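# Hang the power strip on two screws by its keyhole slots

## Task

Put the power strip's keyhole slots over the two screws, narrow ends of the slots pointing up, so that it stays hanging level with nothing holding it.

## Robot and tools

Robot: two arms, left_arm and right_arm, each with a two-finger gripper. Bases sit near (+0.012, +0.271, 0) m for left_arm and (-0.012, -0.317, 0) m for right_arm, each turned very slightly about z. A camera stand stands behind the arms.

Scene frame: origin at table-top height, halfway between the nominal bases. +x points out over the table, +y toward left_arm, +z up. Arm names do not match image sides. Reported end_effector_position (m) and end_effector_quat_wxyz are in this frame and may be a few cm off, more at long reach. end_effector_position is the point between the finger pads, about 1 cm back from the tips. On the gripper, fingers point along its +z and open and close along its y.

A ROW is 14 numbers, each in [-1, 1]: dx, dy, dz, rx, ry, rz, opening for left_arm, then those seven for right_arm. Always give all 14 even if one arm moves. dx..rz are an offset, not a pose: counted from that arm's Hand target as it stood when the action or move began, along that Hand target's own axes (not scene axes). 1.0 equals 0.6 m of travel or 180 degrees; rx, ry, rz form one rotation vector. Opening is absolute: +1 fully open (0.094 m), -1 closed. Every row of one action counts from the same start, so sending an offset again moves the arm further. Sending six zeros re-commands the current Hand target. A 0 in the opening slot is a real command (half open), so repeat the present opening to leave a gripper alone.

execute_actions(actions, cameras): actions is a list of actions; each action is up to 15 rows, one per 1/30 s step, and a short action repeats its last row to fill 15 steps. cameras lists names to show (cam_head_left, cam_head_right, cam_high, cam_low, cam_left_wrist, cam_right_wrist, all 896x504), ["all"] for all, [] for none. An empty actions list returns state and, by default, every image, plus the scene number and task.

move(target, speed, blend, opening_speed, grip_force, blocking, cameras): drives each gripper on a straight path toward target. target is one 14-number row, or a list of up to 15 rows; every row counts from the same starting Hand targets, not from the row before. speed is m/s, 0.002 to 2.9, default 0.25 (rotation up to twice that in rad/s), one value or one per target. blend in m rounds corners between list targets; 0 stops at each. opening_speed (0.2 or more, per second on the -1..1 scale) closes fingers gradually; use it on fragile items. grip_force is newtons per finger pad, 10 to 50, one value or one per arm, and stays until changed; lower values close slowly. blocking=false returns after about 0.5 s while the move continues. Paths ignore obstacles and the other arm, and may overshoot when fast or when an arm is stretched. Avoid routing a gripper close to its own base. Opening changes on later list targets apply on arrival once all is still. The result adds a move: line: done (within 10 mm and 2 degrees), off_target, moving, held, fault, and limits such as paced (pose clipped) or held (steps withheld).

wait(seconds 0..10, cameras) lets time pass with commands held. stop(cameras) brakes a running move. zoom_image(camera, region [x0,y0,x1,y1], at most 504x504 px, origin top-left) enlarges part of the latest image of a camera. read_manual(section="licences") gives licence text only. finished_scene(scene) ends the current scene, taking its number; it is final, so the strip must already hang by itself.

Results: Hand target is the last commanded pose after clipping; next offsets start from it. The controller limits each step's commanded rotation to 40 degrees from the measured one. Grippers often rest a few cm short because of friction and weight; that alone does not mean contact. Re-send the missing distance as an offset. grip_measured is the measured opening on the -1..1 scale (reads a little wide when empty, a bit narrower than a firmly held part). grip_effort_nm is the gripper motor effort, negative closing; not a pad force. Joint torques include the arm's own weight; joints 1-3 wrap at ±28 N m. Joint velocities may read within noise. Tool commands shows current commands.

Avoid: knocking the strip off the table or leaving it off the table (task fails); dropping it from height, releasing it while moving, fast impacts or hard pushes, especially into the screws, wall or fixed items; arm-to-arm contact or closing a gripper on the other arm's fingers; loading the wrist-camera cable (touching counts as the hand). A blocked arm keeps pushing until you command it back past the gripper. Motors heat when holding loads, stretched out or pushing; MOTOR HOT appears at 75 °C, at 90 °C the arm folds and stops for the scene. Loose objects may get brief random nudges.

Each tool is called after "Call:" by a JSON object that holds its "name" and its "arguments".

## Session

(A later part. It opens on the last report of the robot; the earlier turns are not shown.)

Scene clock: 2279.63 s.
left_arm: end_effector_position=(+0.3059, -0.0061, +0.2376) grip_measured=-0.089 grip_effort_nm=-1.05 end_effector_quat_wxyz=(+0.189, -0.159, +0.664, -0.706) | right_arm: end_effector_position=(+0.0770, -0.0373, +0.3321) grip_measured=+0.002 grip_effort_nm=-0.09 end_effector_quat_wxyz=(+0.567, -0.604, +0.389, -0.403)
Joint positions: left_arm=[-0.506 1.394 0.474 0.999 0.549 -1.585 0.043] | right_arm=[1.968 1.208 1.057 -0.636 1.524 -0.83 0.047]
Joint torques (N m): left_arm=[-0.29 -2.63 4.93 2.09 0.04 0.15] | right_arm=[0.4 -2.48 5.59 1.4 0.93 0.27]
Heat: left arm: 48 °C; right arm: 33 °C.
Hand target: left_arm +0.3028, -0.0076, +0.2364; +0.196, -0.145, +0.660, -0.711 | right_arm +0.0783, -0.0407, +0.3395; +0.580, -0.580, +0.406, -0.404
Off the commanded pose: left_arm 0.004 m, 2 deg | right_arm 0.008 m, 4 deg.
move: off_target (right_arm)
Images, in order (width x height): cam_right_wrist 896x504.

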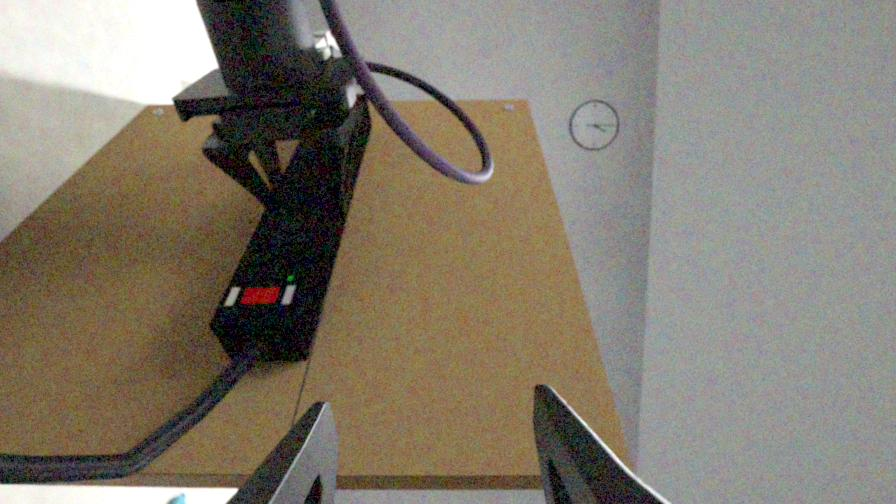

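Call:
{"name": "move", "arguments": {"target": [[0,-0.046,0,0,0,0,-0.45,0,0,0,0,0,0,0]], "speed": 0.04, "cameras": []}}

Call:
{"name": "move", "arguments": {"target": [[0,0,0,0,0,0,0.3,0,0,0,0,0,0,0]], "speed": 0.04, "opening_speed": 0.25, "cameras": ["cam_right_wrist","cam_left_wrist"]}}

Scene clock: 2286.43 s.
left_arm: end_effector_position=(+0.3040, -0.0067, +0.2387) grip_measured=-0.089 grip_effort_nm=-1.05 end_effector_quat_wxyz=(+0.182, -0.165, +0.672, -0.698) | right_arm: end_effector_position=(+0.0770, -0.0373, +0.3321) grip_measured=+0.002 grip_effort_nm=-0.09 end_effector_quat_wxyz=(+0.567, -0.604, +0.389, -0.403)
Joint positions: left_arm=[-0.511 1.359 0.488 0.919 0.546 -1.582 0.043] | right_arm=[1.968 1.208 1.057 -0.636 1.524 -0.83 0.047]
Joint torques (N m): left_arm=[-0.29 -7.41 8.35 1.31 0.07 0.11] | right_arm=[0.49 -2.54 5.56 1.38 0.95 0.26]
Heat: left arm: 48 °C; right arm: 33 °C.
Hand target: left_arm +0.3005, -0.0061, +0.2639; +0.196, -0.145, +0.660, -0.711 | right_arm +0.0783, -0.0407, +0.3395; +0.580, -0.580, +0.406, -0.404
Off the commanded pose: left_arm 0.025 m, 3 deg | right_arm 0.008 m, 4 deg.
move: off_target (left_arm, right_arm)
No camera images: "cameras" was empty.

Scene clock: 2289.93 s.
left_arm: end_effector_position=(+0.3032, -0.0047, +0.2448) grip_measured=+0.298 grip_effort_nm=0.06 end_effector_quat_wxyz=(+0.187, -0.163, +0.668, -0.702) | right_arm: end_effector_position=(+0.0770, -0.0373, +0.3321) grip_measured=+0.002 grip_effort_nm=-0.09 end_effector_quat_wxyz=(+0.567, -0.604, +0.389, -0.403)
Joint positions: left_arm=[-0.508 1.342 0.488 0.918 0.545 -1.582 0.061] | right_arm=[1.968 1.208 1.057 -0.636 1.524 -0.83 0.047]
Joint torques (N m): left_arm=[-0.25 -6.06 8.46 1.29 0.06 0.09] | right_arm=[0.43 -2.56 5.71 1.4 0.94 0.3]
Heat: left arm: 48 °C; right arm: 33 °C.
Hand target: left_arm +0.3005, -0.0061, +0.2639; +0.196, -0.146, +0.660, -0.711 | right_arm +0.0783, -0.0407, +0.3395; +0.580, -0.580, +0.406, -0.404
Off the commanded pose: left_arm 0.019 m, 3 deg | right_arm 0.008 m, 4 deg.
move: off_target (left_arm, right_arm)
Images, in order (width x height): cam_left_wrist 896x504, cam_right_wrist 896x504.

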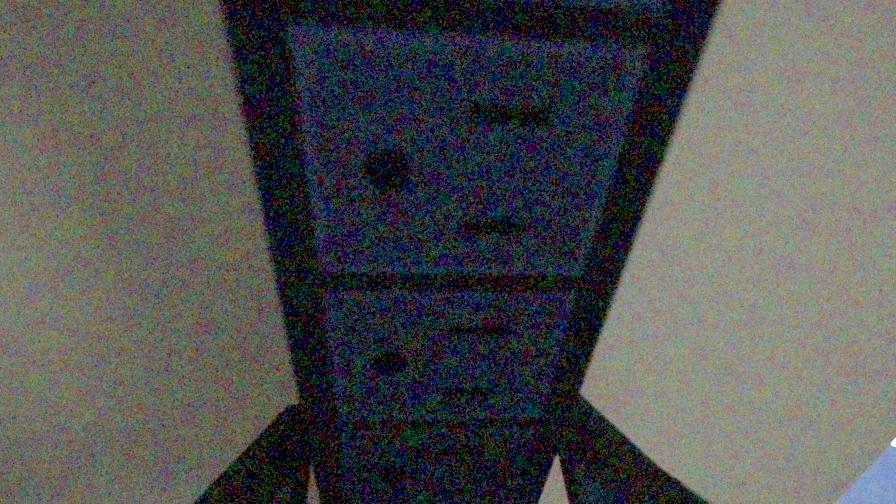

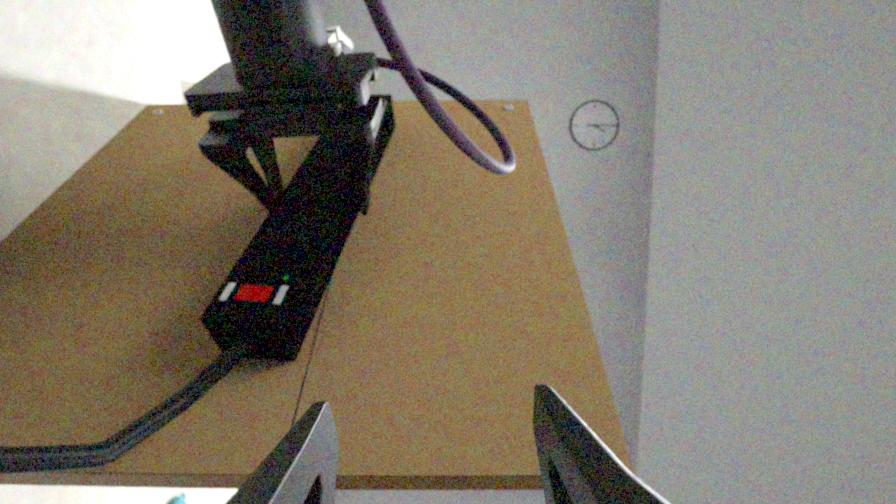

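Call:
{"name": "move", "arguments": {"target": [[0,0.015,0,0,0,0,0.7,0,0,0,0,0,0,0]], "speed": 0.04, "opening_speed": 0.4, "cameras": ["cam_right_wrist"]}}

Call:
{"name": "zoom_image", "arguments": {"camera": "cam_right_wrist", "region": [170, 60, 470, 400]}}

Scene clock: 2299.10 s.
left_arm: end_effector_position=(+0.3032, -0.0047, +0.2448) grip_measured=+0.698 grip_effort_nm=0.06 end_effector_quat_wxyz=(+0.187, -0.163, +0.668, -0.702) | right_arm: end_effector_position=(+0.0770, -0.0373, +0.3321) grip_measured=+0.002 grip_effort_nm=-0.08 end_effector_quat_wxyz=(+0.567, -0.604, +0.389, -0.403)
Joint positions: left_arm=[-0.508 1.342 0.488 0.918 0.545 -1.582 0.08] | right_arm=[1.968 1.208 1.057 -0.636 1.524 -0.83 0.047]
Joint torques (N m): left_arm=[-0.28 -3.77 6.87 1.81 0.06 0.11] | right_arm=[0.57 -2.5 5.63 1.38 0.96 0.25]
Heat: left arm: 48 °C; right arm: 33 °C.
Hand target: left_arm +0.3013, -0.0066, +0.2549; +0.196, -0.146, +0.660, -0.711 | right_arm +0.0783, -0.0407, +0.3395; +0.580, -0.580, +0.406, -0.404
Off the commanded pose: left_arm 0.010 m, 3 deg | right_arm 0.008 m, 4 deg.
move: off_target (left_arm, right_arm)
Images, in order (width x height): cam_right_wrist 896x504.

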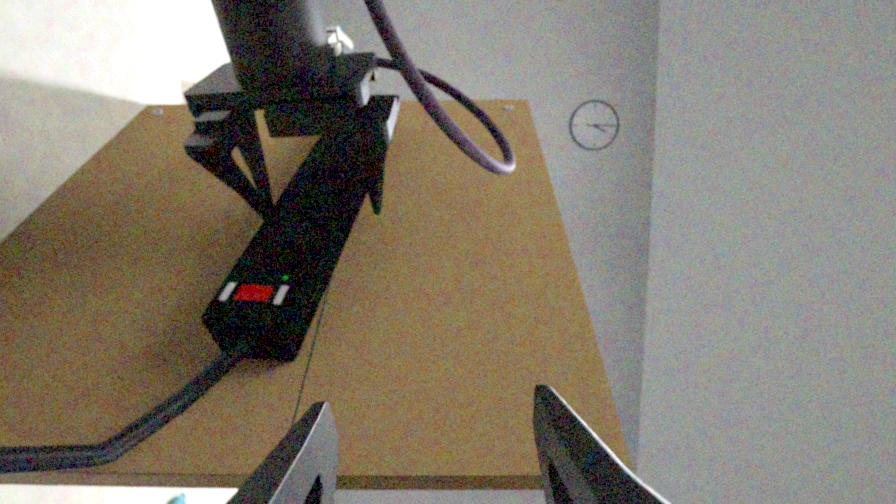

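Scaled by 1.482.

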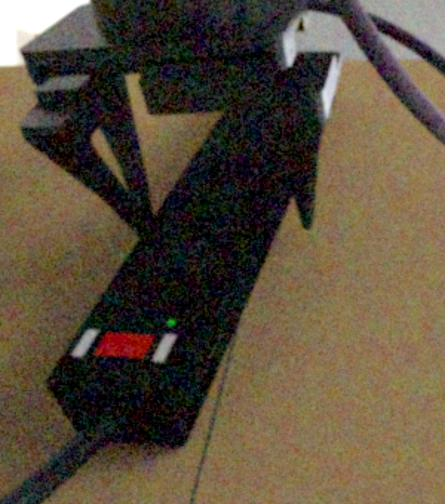

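Call:
{"name": "move", "arguments": {"target": [[0,0,-0.15,0,0,0,0.9,0,0,0,0,0,0,0]], "speed": 0.08, "cameras": ["cam_right_wrist","cam_left_wrist"]}}

Scene clock: 2310.63 s.
left_arm: end_effector_position=(+0.2635, +0.0714, +0.2499) grip_measured=+0.898 grip_effort_nm=0.06 end_effector_quat_wxyz=(+0.204, -0.143, +0.655, -0.713) | right_arm: end_effector_position=(+0.0770, -0.0373, +0.3321) grip_measured=+0.002 grip_effort_nm=-0.09 end_effector_quat_wxyz=(+0.567, -0.604, +0.389, -0.403)
Joint positions: left_arm=[-0.233 1.018 0.273 0.894 0.821 -1.617 0.089] | right_arm=[1.968 1.208 1.057 -0.636 1.524 -0.83 0.047]
Joint torques (N m): left_arm=[0.51 -3.3 5.9 1 0.11 -0.02] | right_arm=[0.49 -2.48 5.75 1.37 0.95 0.27]
Heat: left arm: 48 °C; right arm: 33 °C.
Hand target: left_arm +0.2594, +0.0727, +0.2471; +0.196, -0.145, +0.660, -0.711 | right_arm +0.0783, -0.0407, +0.3395; +0.580, -0.580, +0.406, -0.404
Off the commanded pose: left_arm 0.005 m, 1 deg | right_arm 0.008 m, 4 deg.
move: off_target (right_arm)
Images, in order (width x height): cam_left_wrist 896x504, cam_right_wrist 896x504.

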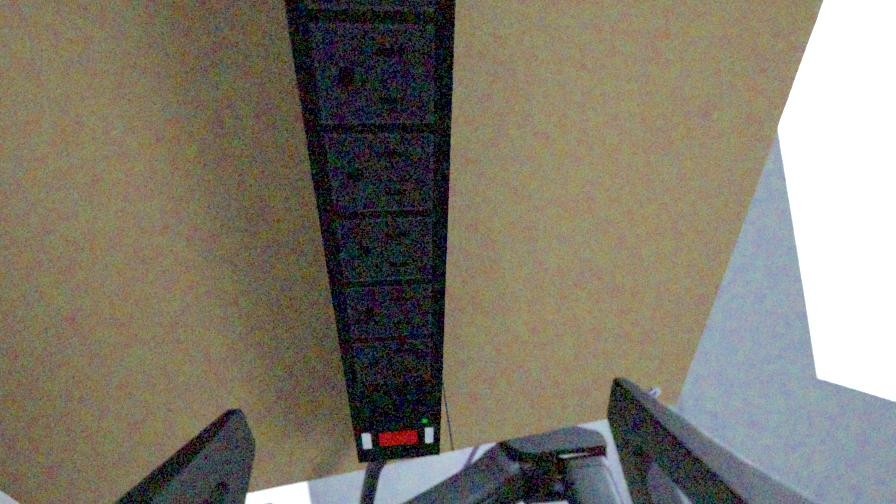

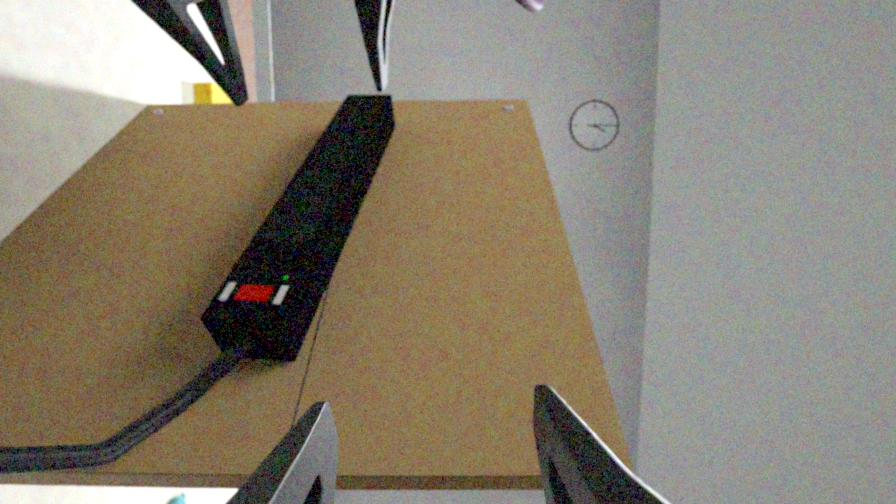

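Call:
{"name": "wait", "arguments": {"seconds": 0.1, "cameras": ["cam_head_left","cam_head_right","cam_high","cam_low"]}}

Scene clock: 2330.00 s.
left_arm: end_effector_position=(+0.2635, +0.0714, +0.2498) grip_measured=+0.898 grip_effort_nm=0.06 end_effector_quat_wxyz=(+0.203, -0.143, +0.655, -0.713) | right_arm: end_effector_position=(+0.0770, -0.0373, +0.3321) grip_measured=+0.002 grip_effort_nm=-0.09 end_effector_quat_wxyz=(+0.567, -0.604, +0.389, -0.403)
Joint positions: left_arm=[-0.233 1.018 0.273 0.894 0.822 -1.617 0.089] | right_arm=[1.968 1.208 1.057 -0.636 1.524 -0.83 0.047]
Joint torques (N m): left_arm=[0.59 -3.29 5.93 0.97 0.12 -0.03] | right_arm=[0.53 -2.51 5.67 1.39 0.94 0.24]
Heat: left arm: 47 °C; right arm: 33 °C.
Hand target: left_arm +0.2594, +0.0727, +0.2470; +0.196, -0.145, +0.660, -0.711 | right_arm +0.0783, -0.0407, +0.3395; +0.580, -0.580, +0.406, -0.404
Tool commands: left_gripper/opening=+0.9 right_gripper/opening=+0.0
Off the commanded pose: left_arm 0.005 m, 1 deg | right_arm 0.008 m, 4 deg.
wait: 0.10 s; at rest from the start
Images, in order (width x height): cam_head_left 896x504, cam_head_right 896x504, cam_high 896x504, cam_low 896x504.

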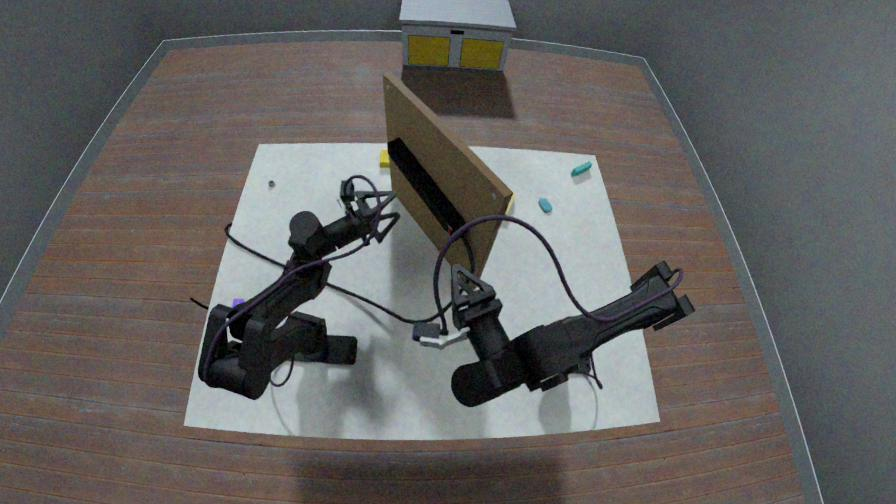

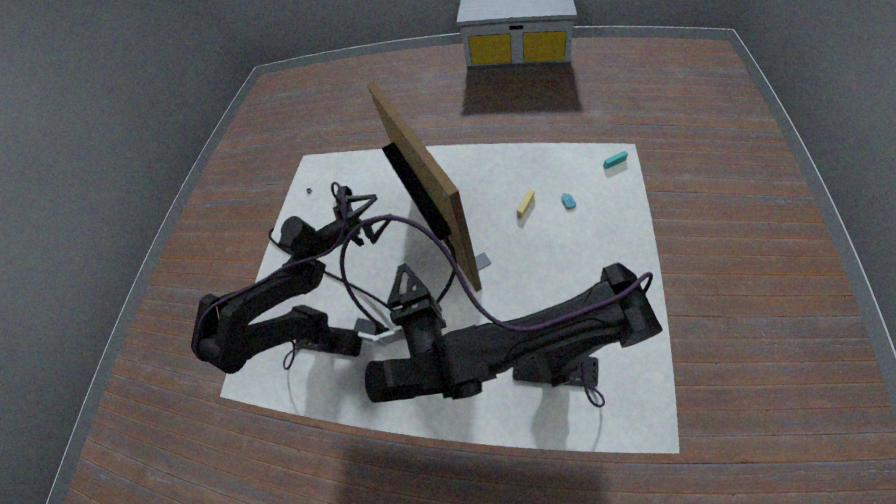

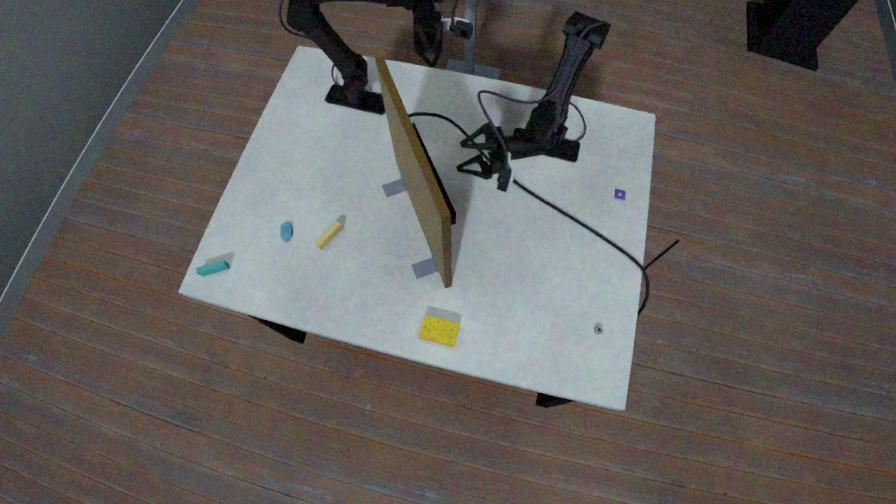

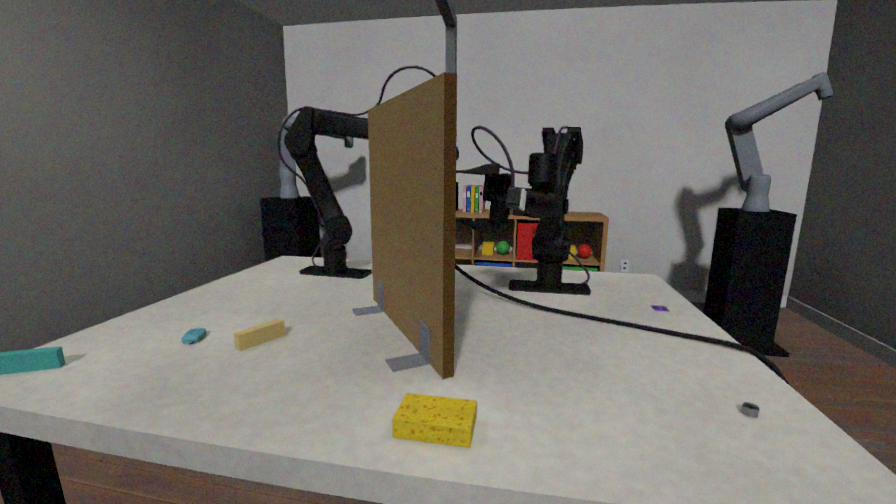

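Call:
{"name": "zoom_image", "arguments": {"camera": "cam_head_left", "region": [180, 60, 530, 360]}}

Call:
{"name": "zoom_image", "arguments": {"camera": "cam_high", "region": [340, 40, 690, 340]}}

Call:
{"name": "zoom_image", "arguments": {"camera": "cam_head_right", "region": [330, 70, 530, 300]}}

Scaled by 1.440.

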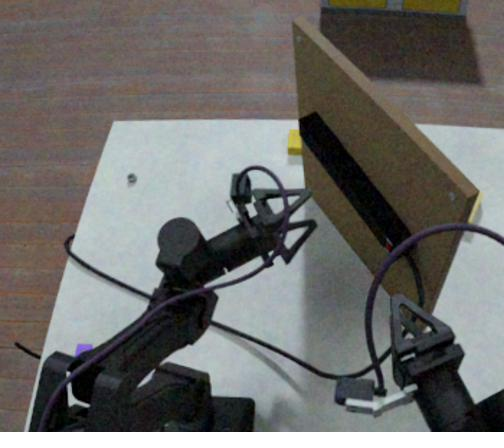

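Scaled by 1.440.

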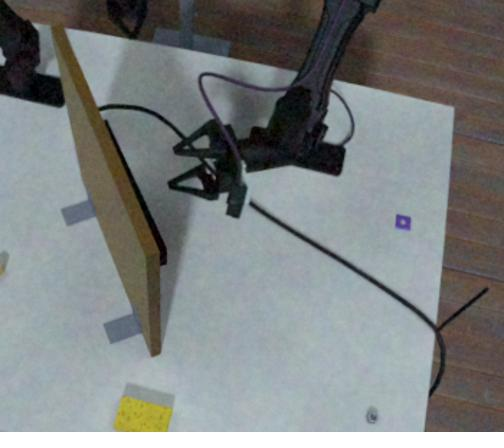

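Scaled by 2.191.

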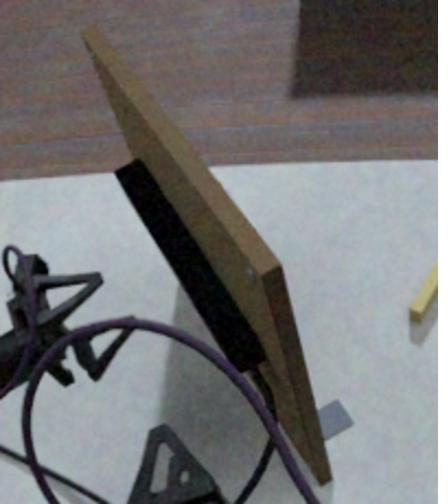

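Call:
{"name": "move", "arguments": {"target": [[0,-0.01,0.1,0,0,0,0.9,0,0,0,0,0,0,0],[0,-0.014,0.148,0,0,0,0.9,0,0,0,0,0,0,0]], "speed": 0.07, "cameras": ["cam_right_wrist"]}}

Scene clock: 2348.97 s.
left_arm: end_effector_position=(+0.2937, -0.0025, +0.2476) grip_measured=+0.898 grip_effort_nm=0.06 end_effector_quat_wxyz=(+0.177, -0.158, +0.669, -0.704) | right_arm: end_effector_position=(+0.0770, -0.0373, +0.3321) grip_measured=+0.002 grip_effort_nm=-0.09 end_effector_quat_wxyz=(+0.567, -0.604, +0.389, -0.403)
Joint positions: left_arm=[-0.506 1.299 0.471 0.894 0.568 -1.592 0.089] | right_arm=[1.968 1.208 1.057 -0.636 1.524 -0.83 0.047]
Joint torques (N m): left_arm=[-0.61 -3.06 9.36 1.55 -0.22 0.18] | right_arm=[0.43 -2.43 5.57 1.37 0.93 0.27]
Heat: left arm: 47 °C; right arm: 33 °C.
Hand target: left_arm +0.3000, -0.0050, +0.2631; +0.196, -0.146, +0.660, -0.711 | right_arm +0.0783, -0.0407, +0.3395; +0.580, -0.580, +0.406, -0.404
Off the commanded pose: left_arm 0.017 m, 3 deg | right_arm 0.008 m, 4 deg.
move: off_target (left_arm, right_arm)
Images, in order (width x height): cam_right_wrist 896x504.

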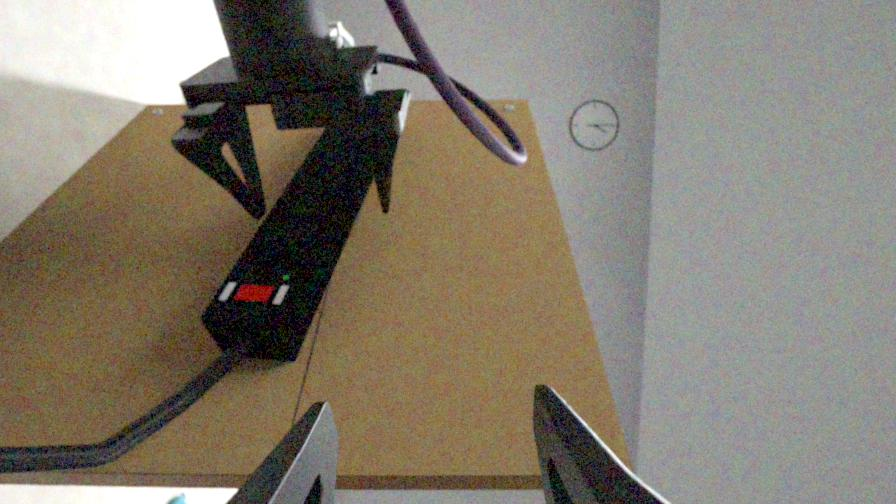

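Call:
{"name": "move", "arguments": {"target": [[-0.012,0,0.014,0,0,0,0.9,0,0,0,0,0,0,0]], "speed": 0.07, "cameras": []}}

Call:
{"name": "move", "arguments": {"target": [[0,0,0,0,0,0,-0.1,0,0,0,0,0,0,0]], "speed": 0.07, "opening_speed": 0.5, "cameras": ["cam_right_wrist"]}}

Call:
{"name": "move", "arguments": {"target": [[0,0,0,0,0,0,-0.45,0,0,0,0,0,0,0]], "speed": 0.07, "opening_speed": 0.3, "cameras": ["cam_right_wrist"]}}

Call:
{"name": "zoom_image", "arguments": {"camera": "cam_right_wrist", "region": [170, 60, 470, 400]}}

Scene clock: 2356.07 s.
left_arm: end_effector_position=(+0.3031, -0.0079, +0.2473) grip_measured=+0.898 grip_effort_nm=0.06 end_effector_quat_wxyz=(+0.175, -0.160, +0.671, -0.703) | right_arm: end_effector_position=(+0.0770, -0.0373, +0.3321) grip_measured=+0.002 grip_effort_nm=-0.09 end_effector_quat_wxyz=(+0.567, -0.604, +0.389, -0.403)
Joint positions: left_arm=[-0.506 1.345 0.509 0.894 0.568 -1.592 0.089] | right_arm=[1.968 1.208 1.057 -0.636 1.524 -0.83 0.047]
Joint torques (N m): left_arm=[-0.02 -3.3 9.36 1.64 -0.08 0.19] | right_arm=[0.46 -2.4 5.64 1.37 0.95 0.26]
Heat: left arm: 48 °C; right arm: 33 °C.
Hand target: left_arm +0.3102, -0.0091, +0.2642; +0.196, -0.145, +0.660, -0.711 | right_arm +0.0783, -0.0407, +0.3395; +0.580, -0.580, +0.406, -0.404
Off the commanded pose: left_arm 0.018 m, 3 deg | right_arm 0.008 m, 4 deg.
move: off_target (left_arm, right_arm)
No camera images: "cameras" was empty.

Scene clock: 2358.67 s.
left_arm: end_effector_position=(+0.3033, -0.0086, +0.2450) grip_measured=-0.068 grip_effort_nm=-1.05 end_effector_quat_wxyz=(+0.182, -0.152, +0.675, -0.699) | right_arm: end_effector_position=(+0.0770, -0.0373, +0.3321) grip_measured=+0.002 grip_effort_nm=-0.09 end_effector_quat_wxyz=(+0.567, -0.604, +0.389, -0.403)
Joint positions: left_arm=[-0.506 1.351 0.509 0.894 0.571 -1.566 0.044] | right_arm=[1.968 1.208 1.057 -0.636 1.524 -0.83 0.047]
Joint torques (N m): left_arm=[0.02 -3.7 9.37 1.64 -0.09 -0.11] | right_arm=[0.54 -2.56 5.61 1.36 0.92 0.27]
Heat: left arm: 48 °C; right arm: 33 °C.
Hand target: left_arm +0.3102, -0.0091, +0.2643; +0.196, -0.146, +0.660, -0.711 | right_arm +0.0783, -0.0407, +0.3395; +0.580, -0.580, +0.406, -0.404
Off the commanded pose: left_arm 0.020 m, 3 deg | right_arm 0.008 m, 4 deg.
move: off_target (left_arm, right_arm)
Images, in order (width x height): cam_right_wrist 896x504.

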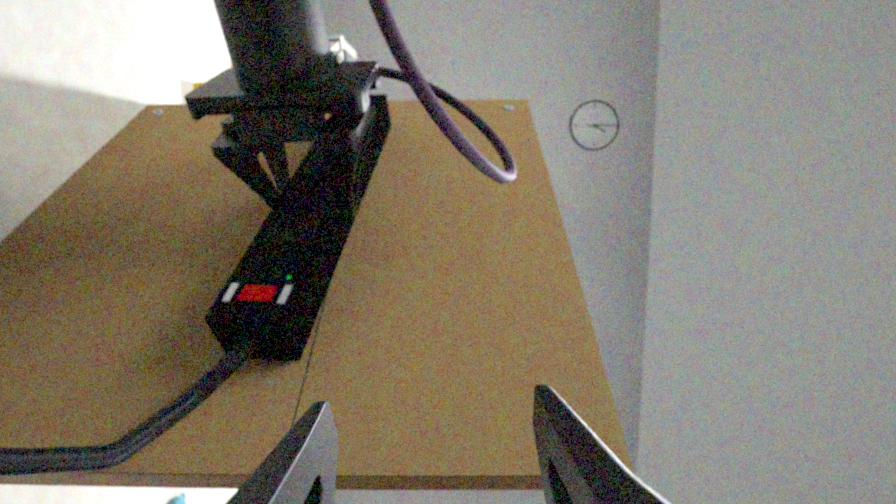

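Scene clock: 2360.33 s.
left_arm: end_effector_position=(+0.3033, -0.0086, +0.2450) grip_measured=-0.069 grip_effort_nm=-1.05 end_effector_quat_wxyz=(+0.182, -0.151, +0.675, -0.699) | right_arm: end_effector_position=(+0.0770, -0.0373, +0.3321) grip_measured=+0.002 grip_effort_nm=-0.09 end_effector_quat_wxyz=(+0.567, -0.604, +0.389, -0.403)
Joint positions: left_arm=[-0.506 1.351 0.509 0.894 0.571 -1.565 0.044] | right_arm=[1.968 1.208 1.057 -0.636 1.524 -0.83 0.047]
Joint torques (N m): left_arm=[-0.01 -3.69 9.29 1.63 -0.09 -0.12] | right_arm=[0.43 -2.5 5.63 1.37 0.95 0.27]
Heat: left arm: 48 °C; right arm: 33 °C.
Hand target: left_arm +0.3102, -0.0091, +0.2643; +0.196, -0.145, +0.660, -0.711 | right_arm +0.0783, -0.0407, +0.3395; +0.580, -0.580, +0.406, -0.404
Off the commanded pose: left_arm 0.021 m, 3 deg | right_arm 0.008 m, 4 deg.
move: off_target (left_arm, right_arm)
Images, in order (width x height): cam_right_wrist 896x504.

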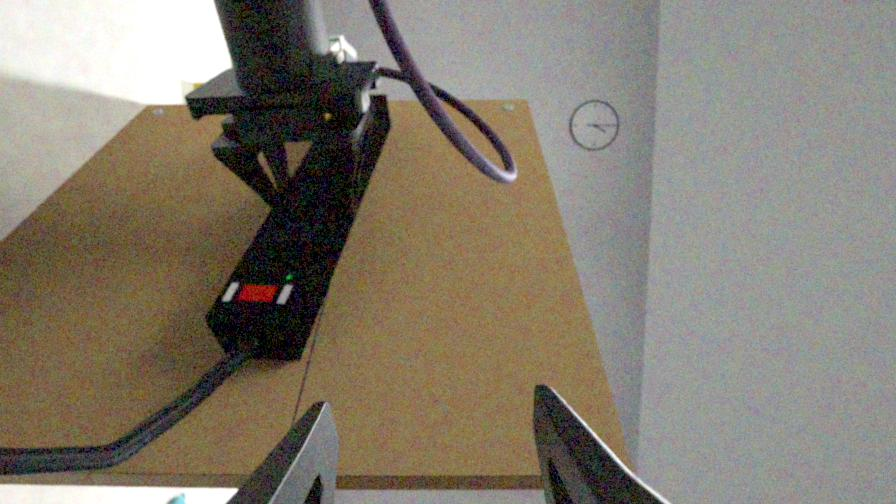

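Scaled by 1.482.

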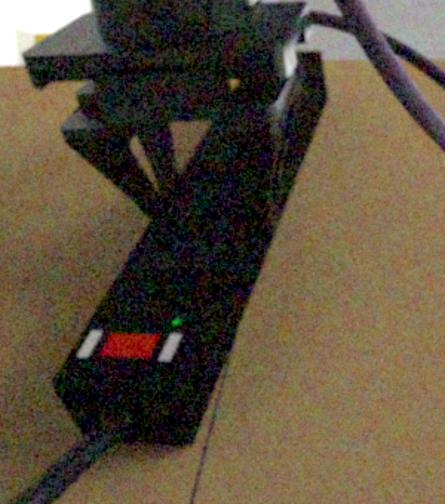

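Call:
{"name": "move", "arguments": {"target": [[0,0.004,0,0,0,-0.025,-0.45,0,0,0,0,0,0,0]], "speed": 0.05, "cameras": ["cam_right_wrist"]}}

Call:
{"name": "zoom_image", "arguments": {"camera": "cam_right_wrist", "region": [170, 60, 470, 400]}}

Scene clock: 2365.10 s.
left_arm: end_effector_position=(+0.3031, -0.0090, +0.2438) grip_measured=-0.069 grip_effort_nm=-1.05 end_effector_quat_wxyz=(+0.166, -0.164, +0.673, -0.702) | right_arm: end_effector_position=(+0.0770, -0.0373, +0.3321) grip_measured=+0.002 grip_effort_nm=-0.09 end_effector_quat_wxyz=(+0.567, -0.604, +0.389, -0.403)
Joint positions: left_arm=[-0.506 1.354 0.509 0.894 0.574 -1.605 0.044] | right_arm=[1.968 1.208 1.057 -0.636 1.524 -0.83 0.047]
Joint torques (N m): left_arm=[0.09 -3.51 9.01 1.75 -0.12 -0.57] | right_arm=[0.42 -2.39 5.71 1.37 0.95 0.24]
Heat: left arm: 49 °C; right arm: 33 °C.
Hand target: left_arm +0.3104, -0.0092, +0.2619; +0.168, -0.171, +0.653, -0.718 | right_arm +0.0783, -0.0407, +0.3395; +0.580, -0.580, +0.406, -0.404
Off the commanded pose: left_arm 0.019 m, 3 deg | right_arm 0.008 m, 4 deg.
move: off_target (left_arm, right_arm)
Images, in order (width x height): cam_right_wrist 896x504.

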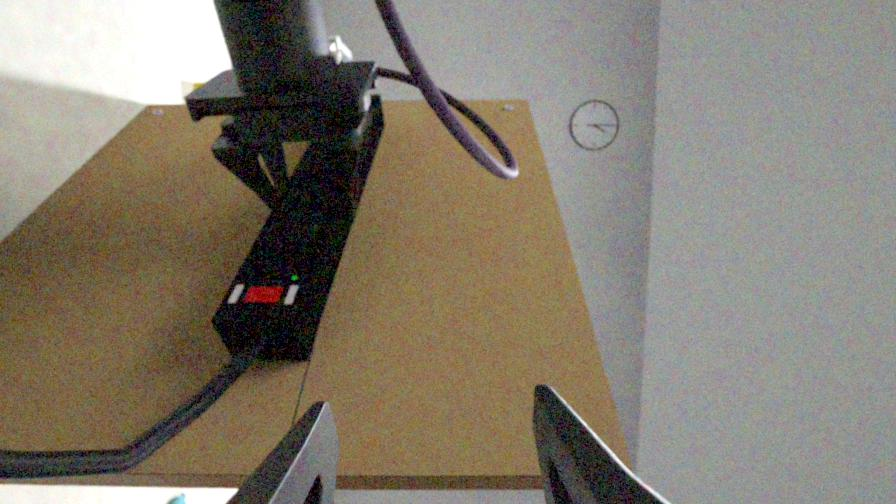

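Scaled by 1.482.

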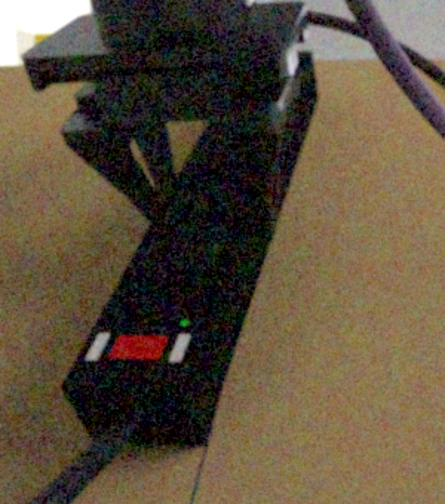

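Call:
{"name": "move", "arguments": {"target": [[0,0.01,0,0,0,-0.02,-0.45,0,0,0,0,0,0,0]], "speed": 0.05, "cameras": ["cam_right_wrist"]}}

Call:
{"name": "zoom_image", "arguments": {"camera": "cam_right_wrist", "region": [170, 60, 470, 400]}}

Scene clock: 2370.30 s.
left_arm: end_effector_position=(+0.3033, -0.0092, +0.2422) grip_measured=-0.069 grip_effort_nm=-1.05 end_effector_quat_wxyz=(+0.143, -0.181, +0.669, -0.707) | right_arm: end_effector_position=(+0.0770, -0.0373, +0.3321) grip_measured=+0.002 grip_effort_nm=-0.09 end_effector_quat_wxyz=(+0.567, -0.604, +0.389, -0.403)
Joint positions: left_arm=[-0.501 1.363 0.509 0.902 0.587 -1.661 0.044] | right_arm=[1.968 1.208 1.057 -0.636 1.524 -0.83 0.047]
Joint torques (N m): left_arm=[-0.17 -2.85 7.97 1.99 -0.27 -0.61] | right_arm=[0.5 -2.55 5.64 1.42 0.95 0.25]
Heat: left arm: 49 °C; right arm: 33 °C.
Hand target: left_arm +0.3105, -0.0097, +0.2559; +0.145, -0.192, +0.648, -0.723 | right_arm +0.0783, -0.0407, +0.3395; +0.580, -0.580, +0.406, -0.404
Off the commanded pose: left_arm 0.016 m, 3 deg | right_arm 0.008 m, 4 deg.
move: off_target (left_arm, right_arm)
Images, in order (width x height): cam_right_wrist 896x504.

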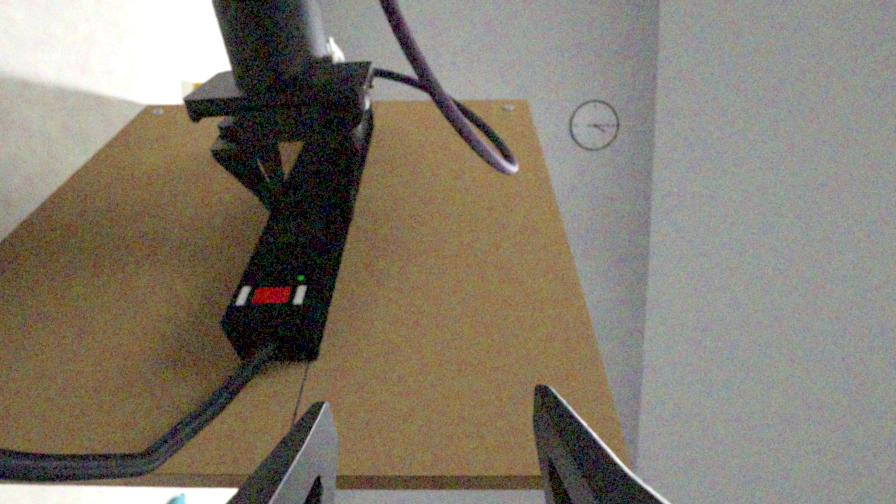

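Scaled by 1.482.

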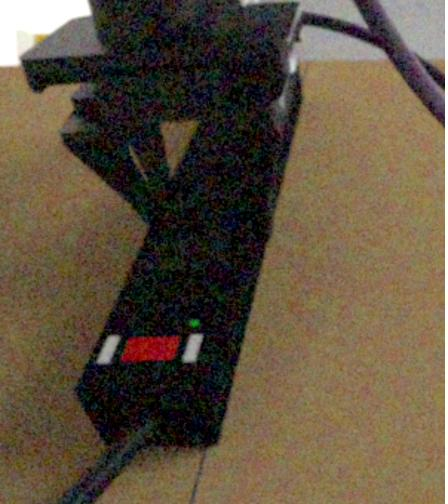

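Call:
{"name": "move", "arguments": {"target": [[0,0.014,0,0,0,0.004,-0.45,0,0,0,0,0,0,0]], "speed": 0.05, "cameras": ["cam_right_wrist"]}}

Call:
{"name": "zoom_image", "arguments": {"camera": "cam_right_wrist", "region": [170, 60, 470, 400]}}

Scene clock: 2375.77 s.
left_arm: end_effector_position=(+0.3031, -0.0090, +0.2416) grip_measured=-0.071 grip_effort_nm=-1.05 end_effector_quat_wxyz=(+0.145, -0.173, +0.664, -0.713) | right_arm: end_effector_position=(+0.0770, -0.0373, +0.3321) grip_measured=+0.002 grip_effort_nm=-0.09 end_effector_quat_wxyz=(+0.567, -0.604, +0.389, -0.403)
Joint positions: left_arm=[-0.495 1.386 0.498 0.959 0.602 -1.665 0.044] | right_arm=[1.968 1.208 1.057 -0.636 1.524 -0.83 0.047]
Joint torques (N m): left_arm=[-0.39 -2.52 6.98 1.88 -0.53 -0.45] | right_arm=[0.44 -2.62 5.61 1.39 0.94 0.27]
Heat: left arm: 49 °C; right arm: 33 °C.
Hand target: left_arm +0.3102, -0.0107, +0.2475; +0.149, -0.188, +0.649, -0.722 | right_arm +0.0783, -0.0407, +0.3395; +0.580, -0.580, +0.406, -0.404
Off the commanded pose: left_arm 0.009 m, 3 deg | right_arm 0.008 m, 4 deg.
move: off_target (left_arm, right_arm)
Images, in order (width x height): cam_right_wrist 896x504.

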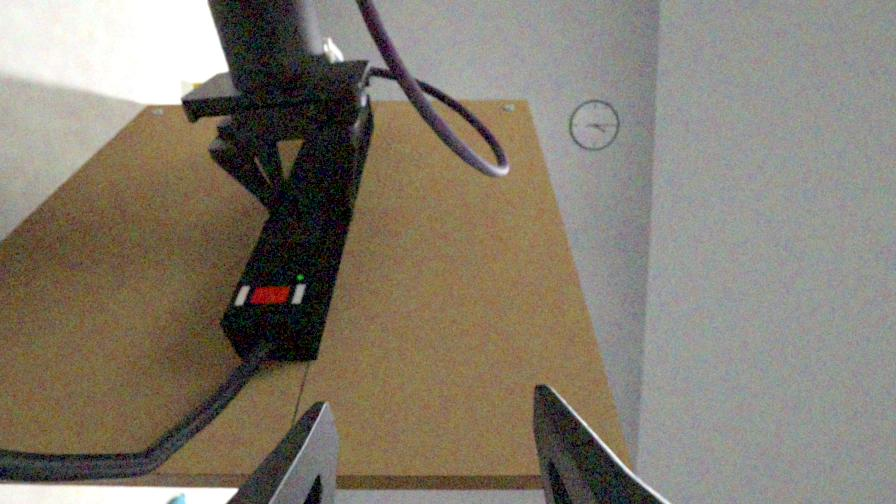

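Scaled by 1.482.

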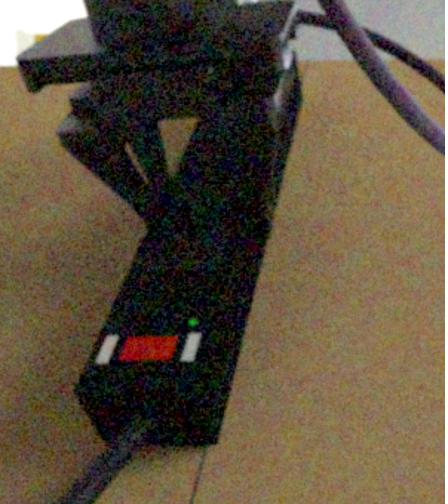

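Call:
{"name": "move", "arguments": {"target": [[0,0.0,-0.009,0,0,0.0,-0.45,0,0,0,0,0,0,0],[0,0.008,-0.009,0,0,0.0,-0.45,0,0,0,0,0,0,0]], "speed": 0.04, "cameras": ["cam_right_wrist"]}}

Call:
{"name": "zoom_image", "arguments": {"camera": "cam_right_wrist", "region": [170, 60, 470, 400]}}

Scene clock: 2381.87 s.
left_arm: end_effector_position=(+0.3027, -0.0091, +0.2381) grip_measured=-0.072 grip_effort_nm=-1.05 end_effector_quat_wxyz=(+0.144, -0.175, +0.663, -0.714) | right_arm: end_effector_position=(+0.0770, -0.0373, +0.3321) grip_measured=+0.002 grip_effort_nm=-0.09 end_effector_quat_wxyz=(+0.567, -0.604, +0.389, -0.403)
Joint positions: left_arm=[-0.498 1.397 0.488 0.982 0.596 -1.671 0.044] | right_arm=[1.968 1.208 1.057 -0.636 1.524 -0.83 0.047]
Joint torques (N m): left_arm=[0.38 -3.18 5.75 1.95 -0.35 -0.39] | right_arm=[0.4 -2.52 5.52 1.37 0.95 0.28]
Heat: left arm: 48 °C; right arm: 33 °C.
Hand target: left_arm +0.3076, -0.0065, +0.2423; +0.149, -0.188, +0.649, -0.722 | right_arm +0.0783, -0.0407, +0.3395; +0.580, -0.580, +0.406, -0.404
Off the commanded pose: left_arm 0.007 m, 2 deg | right_arm 0.008 m, 4 deg.
move: off_target (right_arm)
Images, in order (width x height): cam_right_wrist 896x504.

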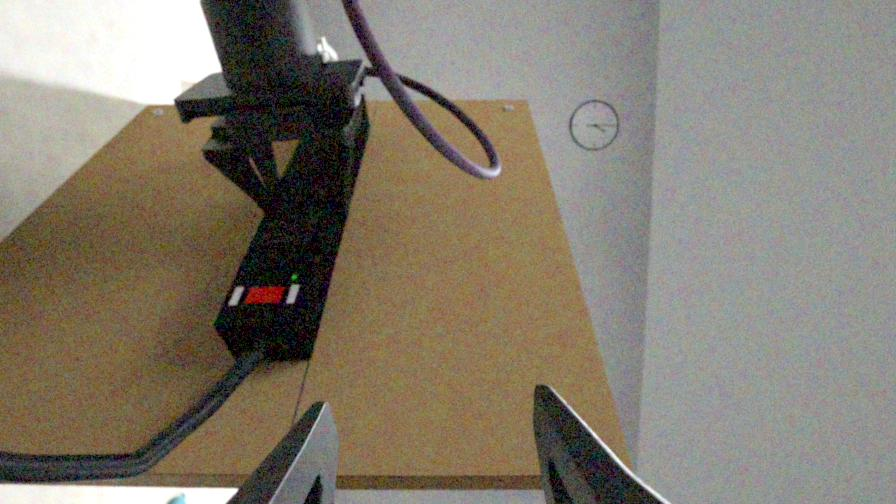

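Scaled by 1.482.

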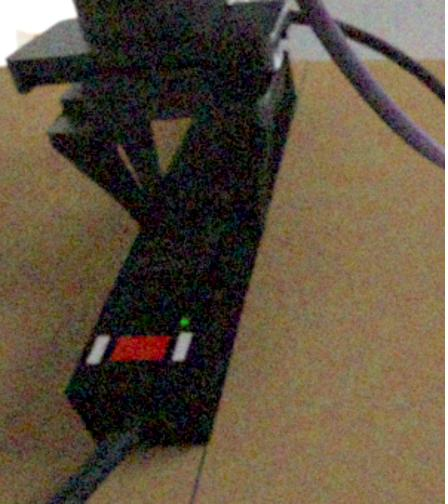

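Call:
{"name": "wait", "arguments": {"seconds": 0.1, "cameras": ["cam_head_left","cam_head_right","cam_high","cam_low"]}}

Call:
{"name": "zoom_image", "arguments": {"camera": "cam_head_left", "region": [200, 170, 520, 370]}}

Call:
{"name": "zoom_image", "arguments": {"camera": "cam_high", "region": [360, 60, 560, 200]}}

Call:
{"name": "zoom_image", "arguments": {"camera": "cam_low", "region": [440, 150, 700, 360]}}

Scene clock: 2403.83 s.
left_arm: end_effector_position=(+0.3027, -0.0091, +0.2381) grip_measured=-0.072 grip_effort_nm=-1.05 end_effector_quat_wxyz=(+0.144, -0.175, +0.663, -0.714) | right_arm: end_effector_position=(+0.0770, -0.0373, +0.3321) grip_measured=+0.002 grip_effort_nm=-0.09 end_effector_quat_wxyz=(+0.567, -0.604, +0.389, -0.403)
Joint positions: left_arm=[-0.498 1.397 0.488 0.982 0.596 -1.671 0.044] | right_arm=[1.968 1.208 1.057 -0.636 1.524 -0.83 0.047]
Joint torques (N m): left_arm=[0.27 -3.22 5.85 1.93 -0.34 -0.41] | right_arm=[0.5 -2.58 5.71 1.39 0.92 0.24]
Heat: left arm: 47 °C; right arm: 33 °C.
Hand target: left_arm +0.3076, -0.0065, +0.2423; +0.149, -0.188, +0.649, -0.722 | right_arm +0.0783, -0.0407, +0.3395; +0.580, -0.580, +0.406, -0.404
Tool commands: left_gripper/opening=-0.45 right_gripper/opening=+0.0
Off the commanded pose: left_arm 0.007 m, 2 deg | right_arm 0.008 m, 4 deg.
wait: 0.10 s; at rest from the start
Images, in order (width x height): cam_head_left 896x504, cam_head_right 896x504, cam_high 896x504, cam_low 896x504.

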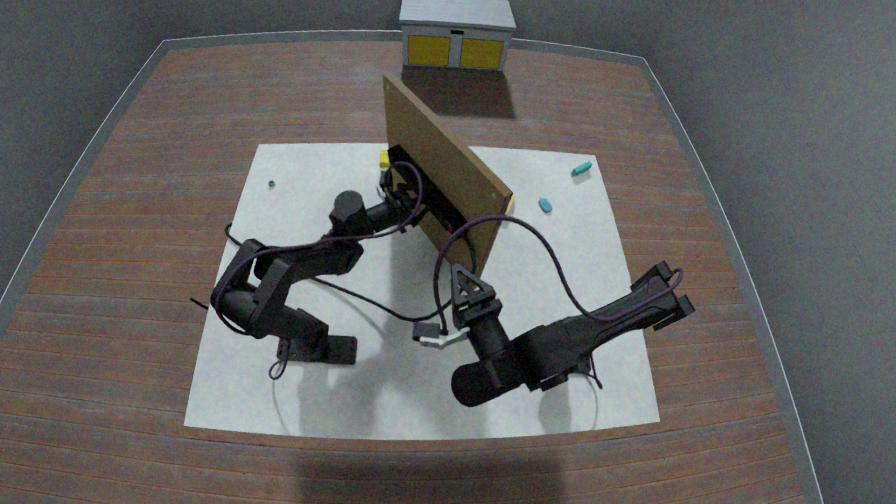

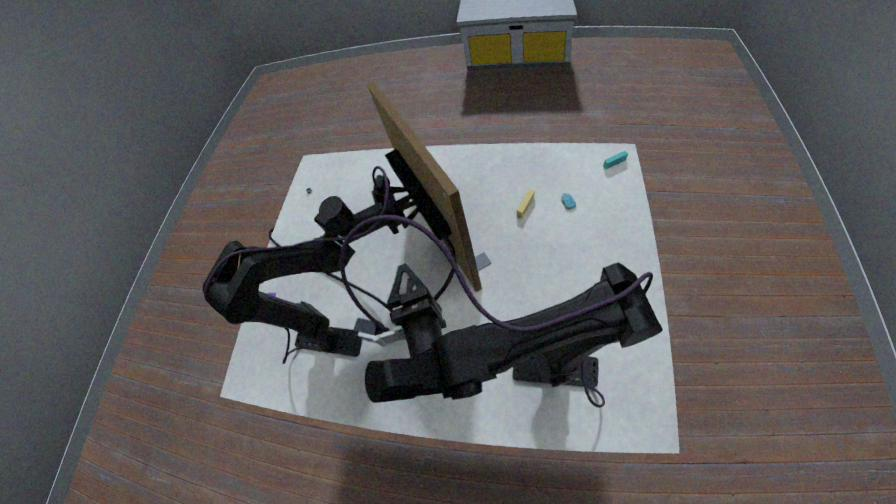

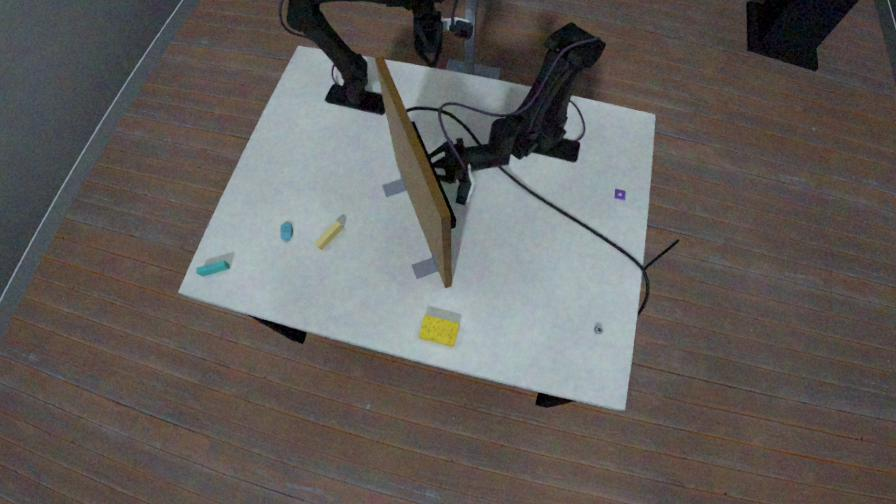

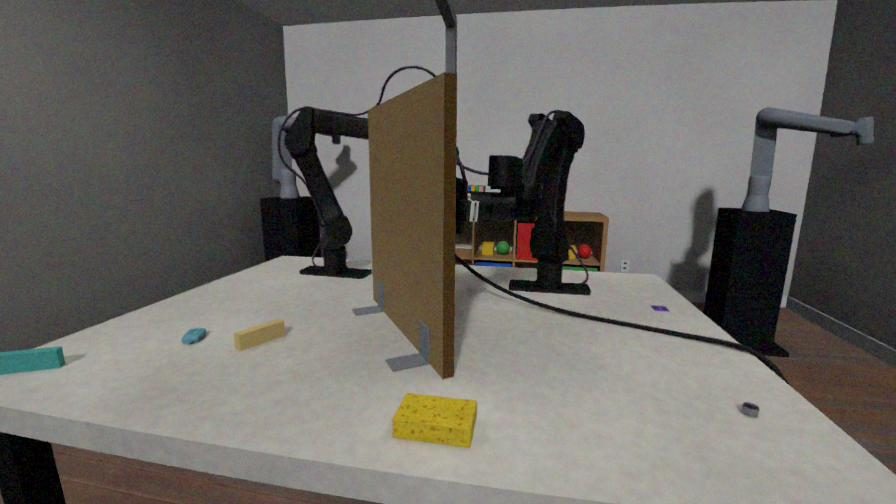

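Scaled by 1.575.

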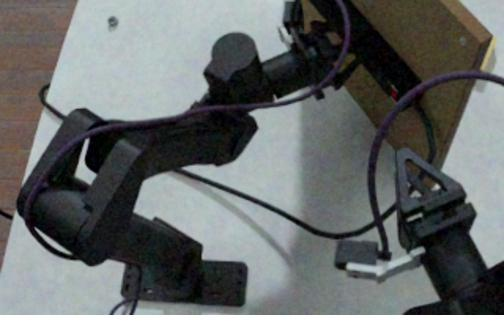

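Scaled by 2.520.

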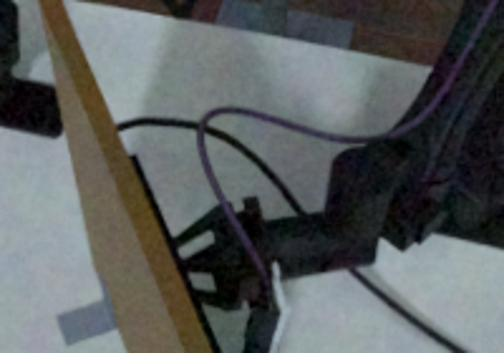

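Scaled by 1.938.

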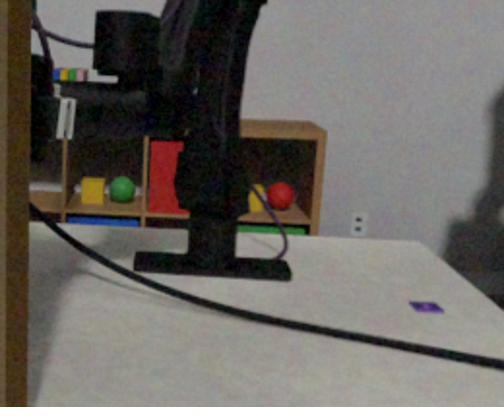

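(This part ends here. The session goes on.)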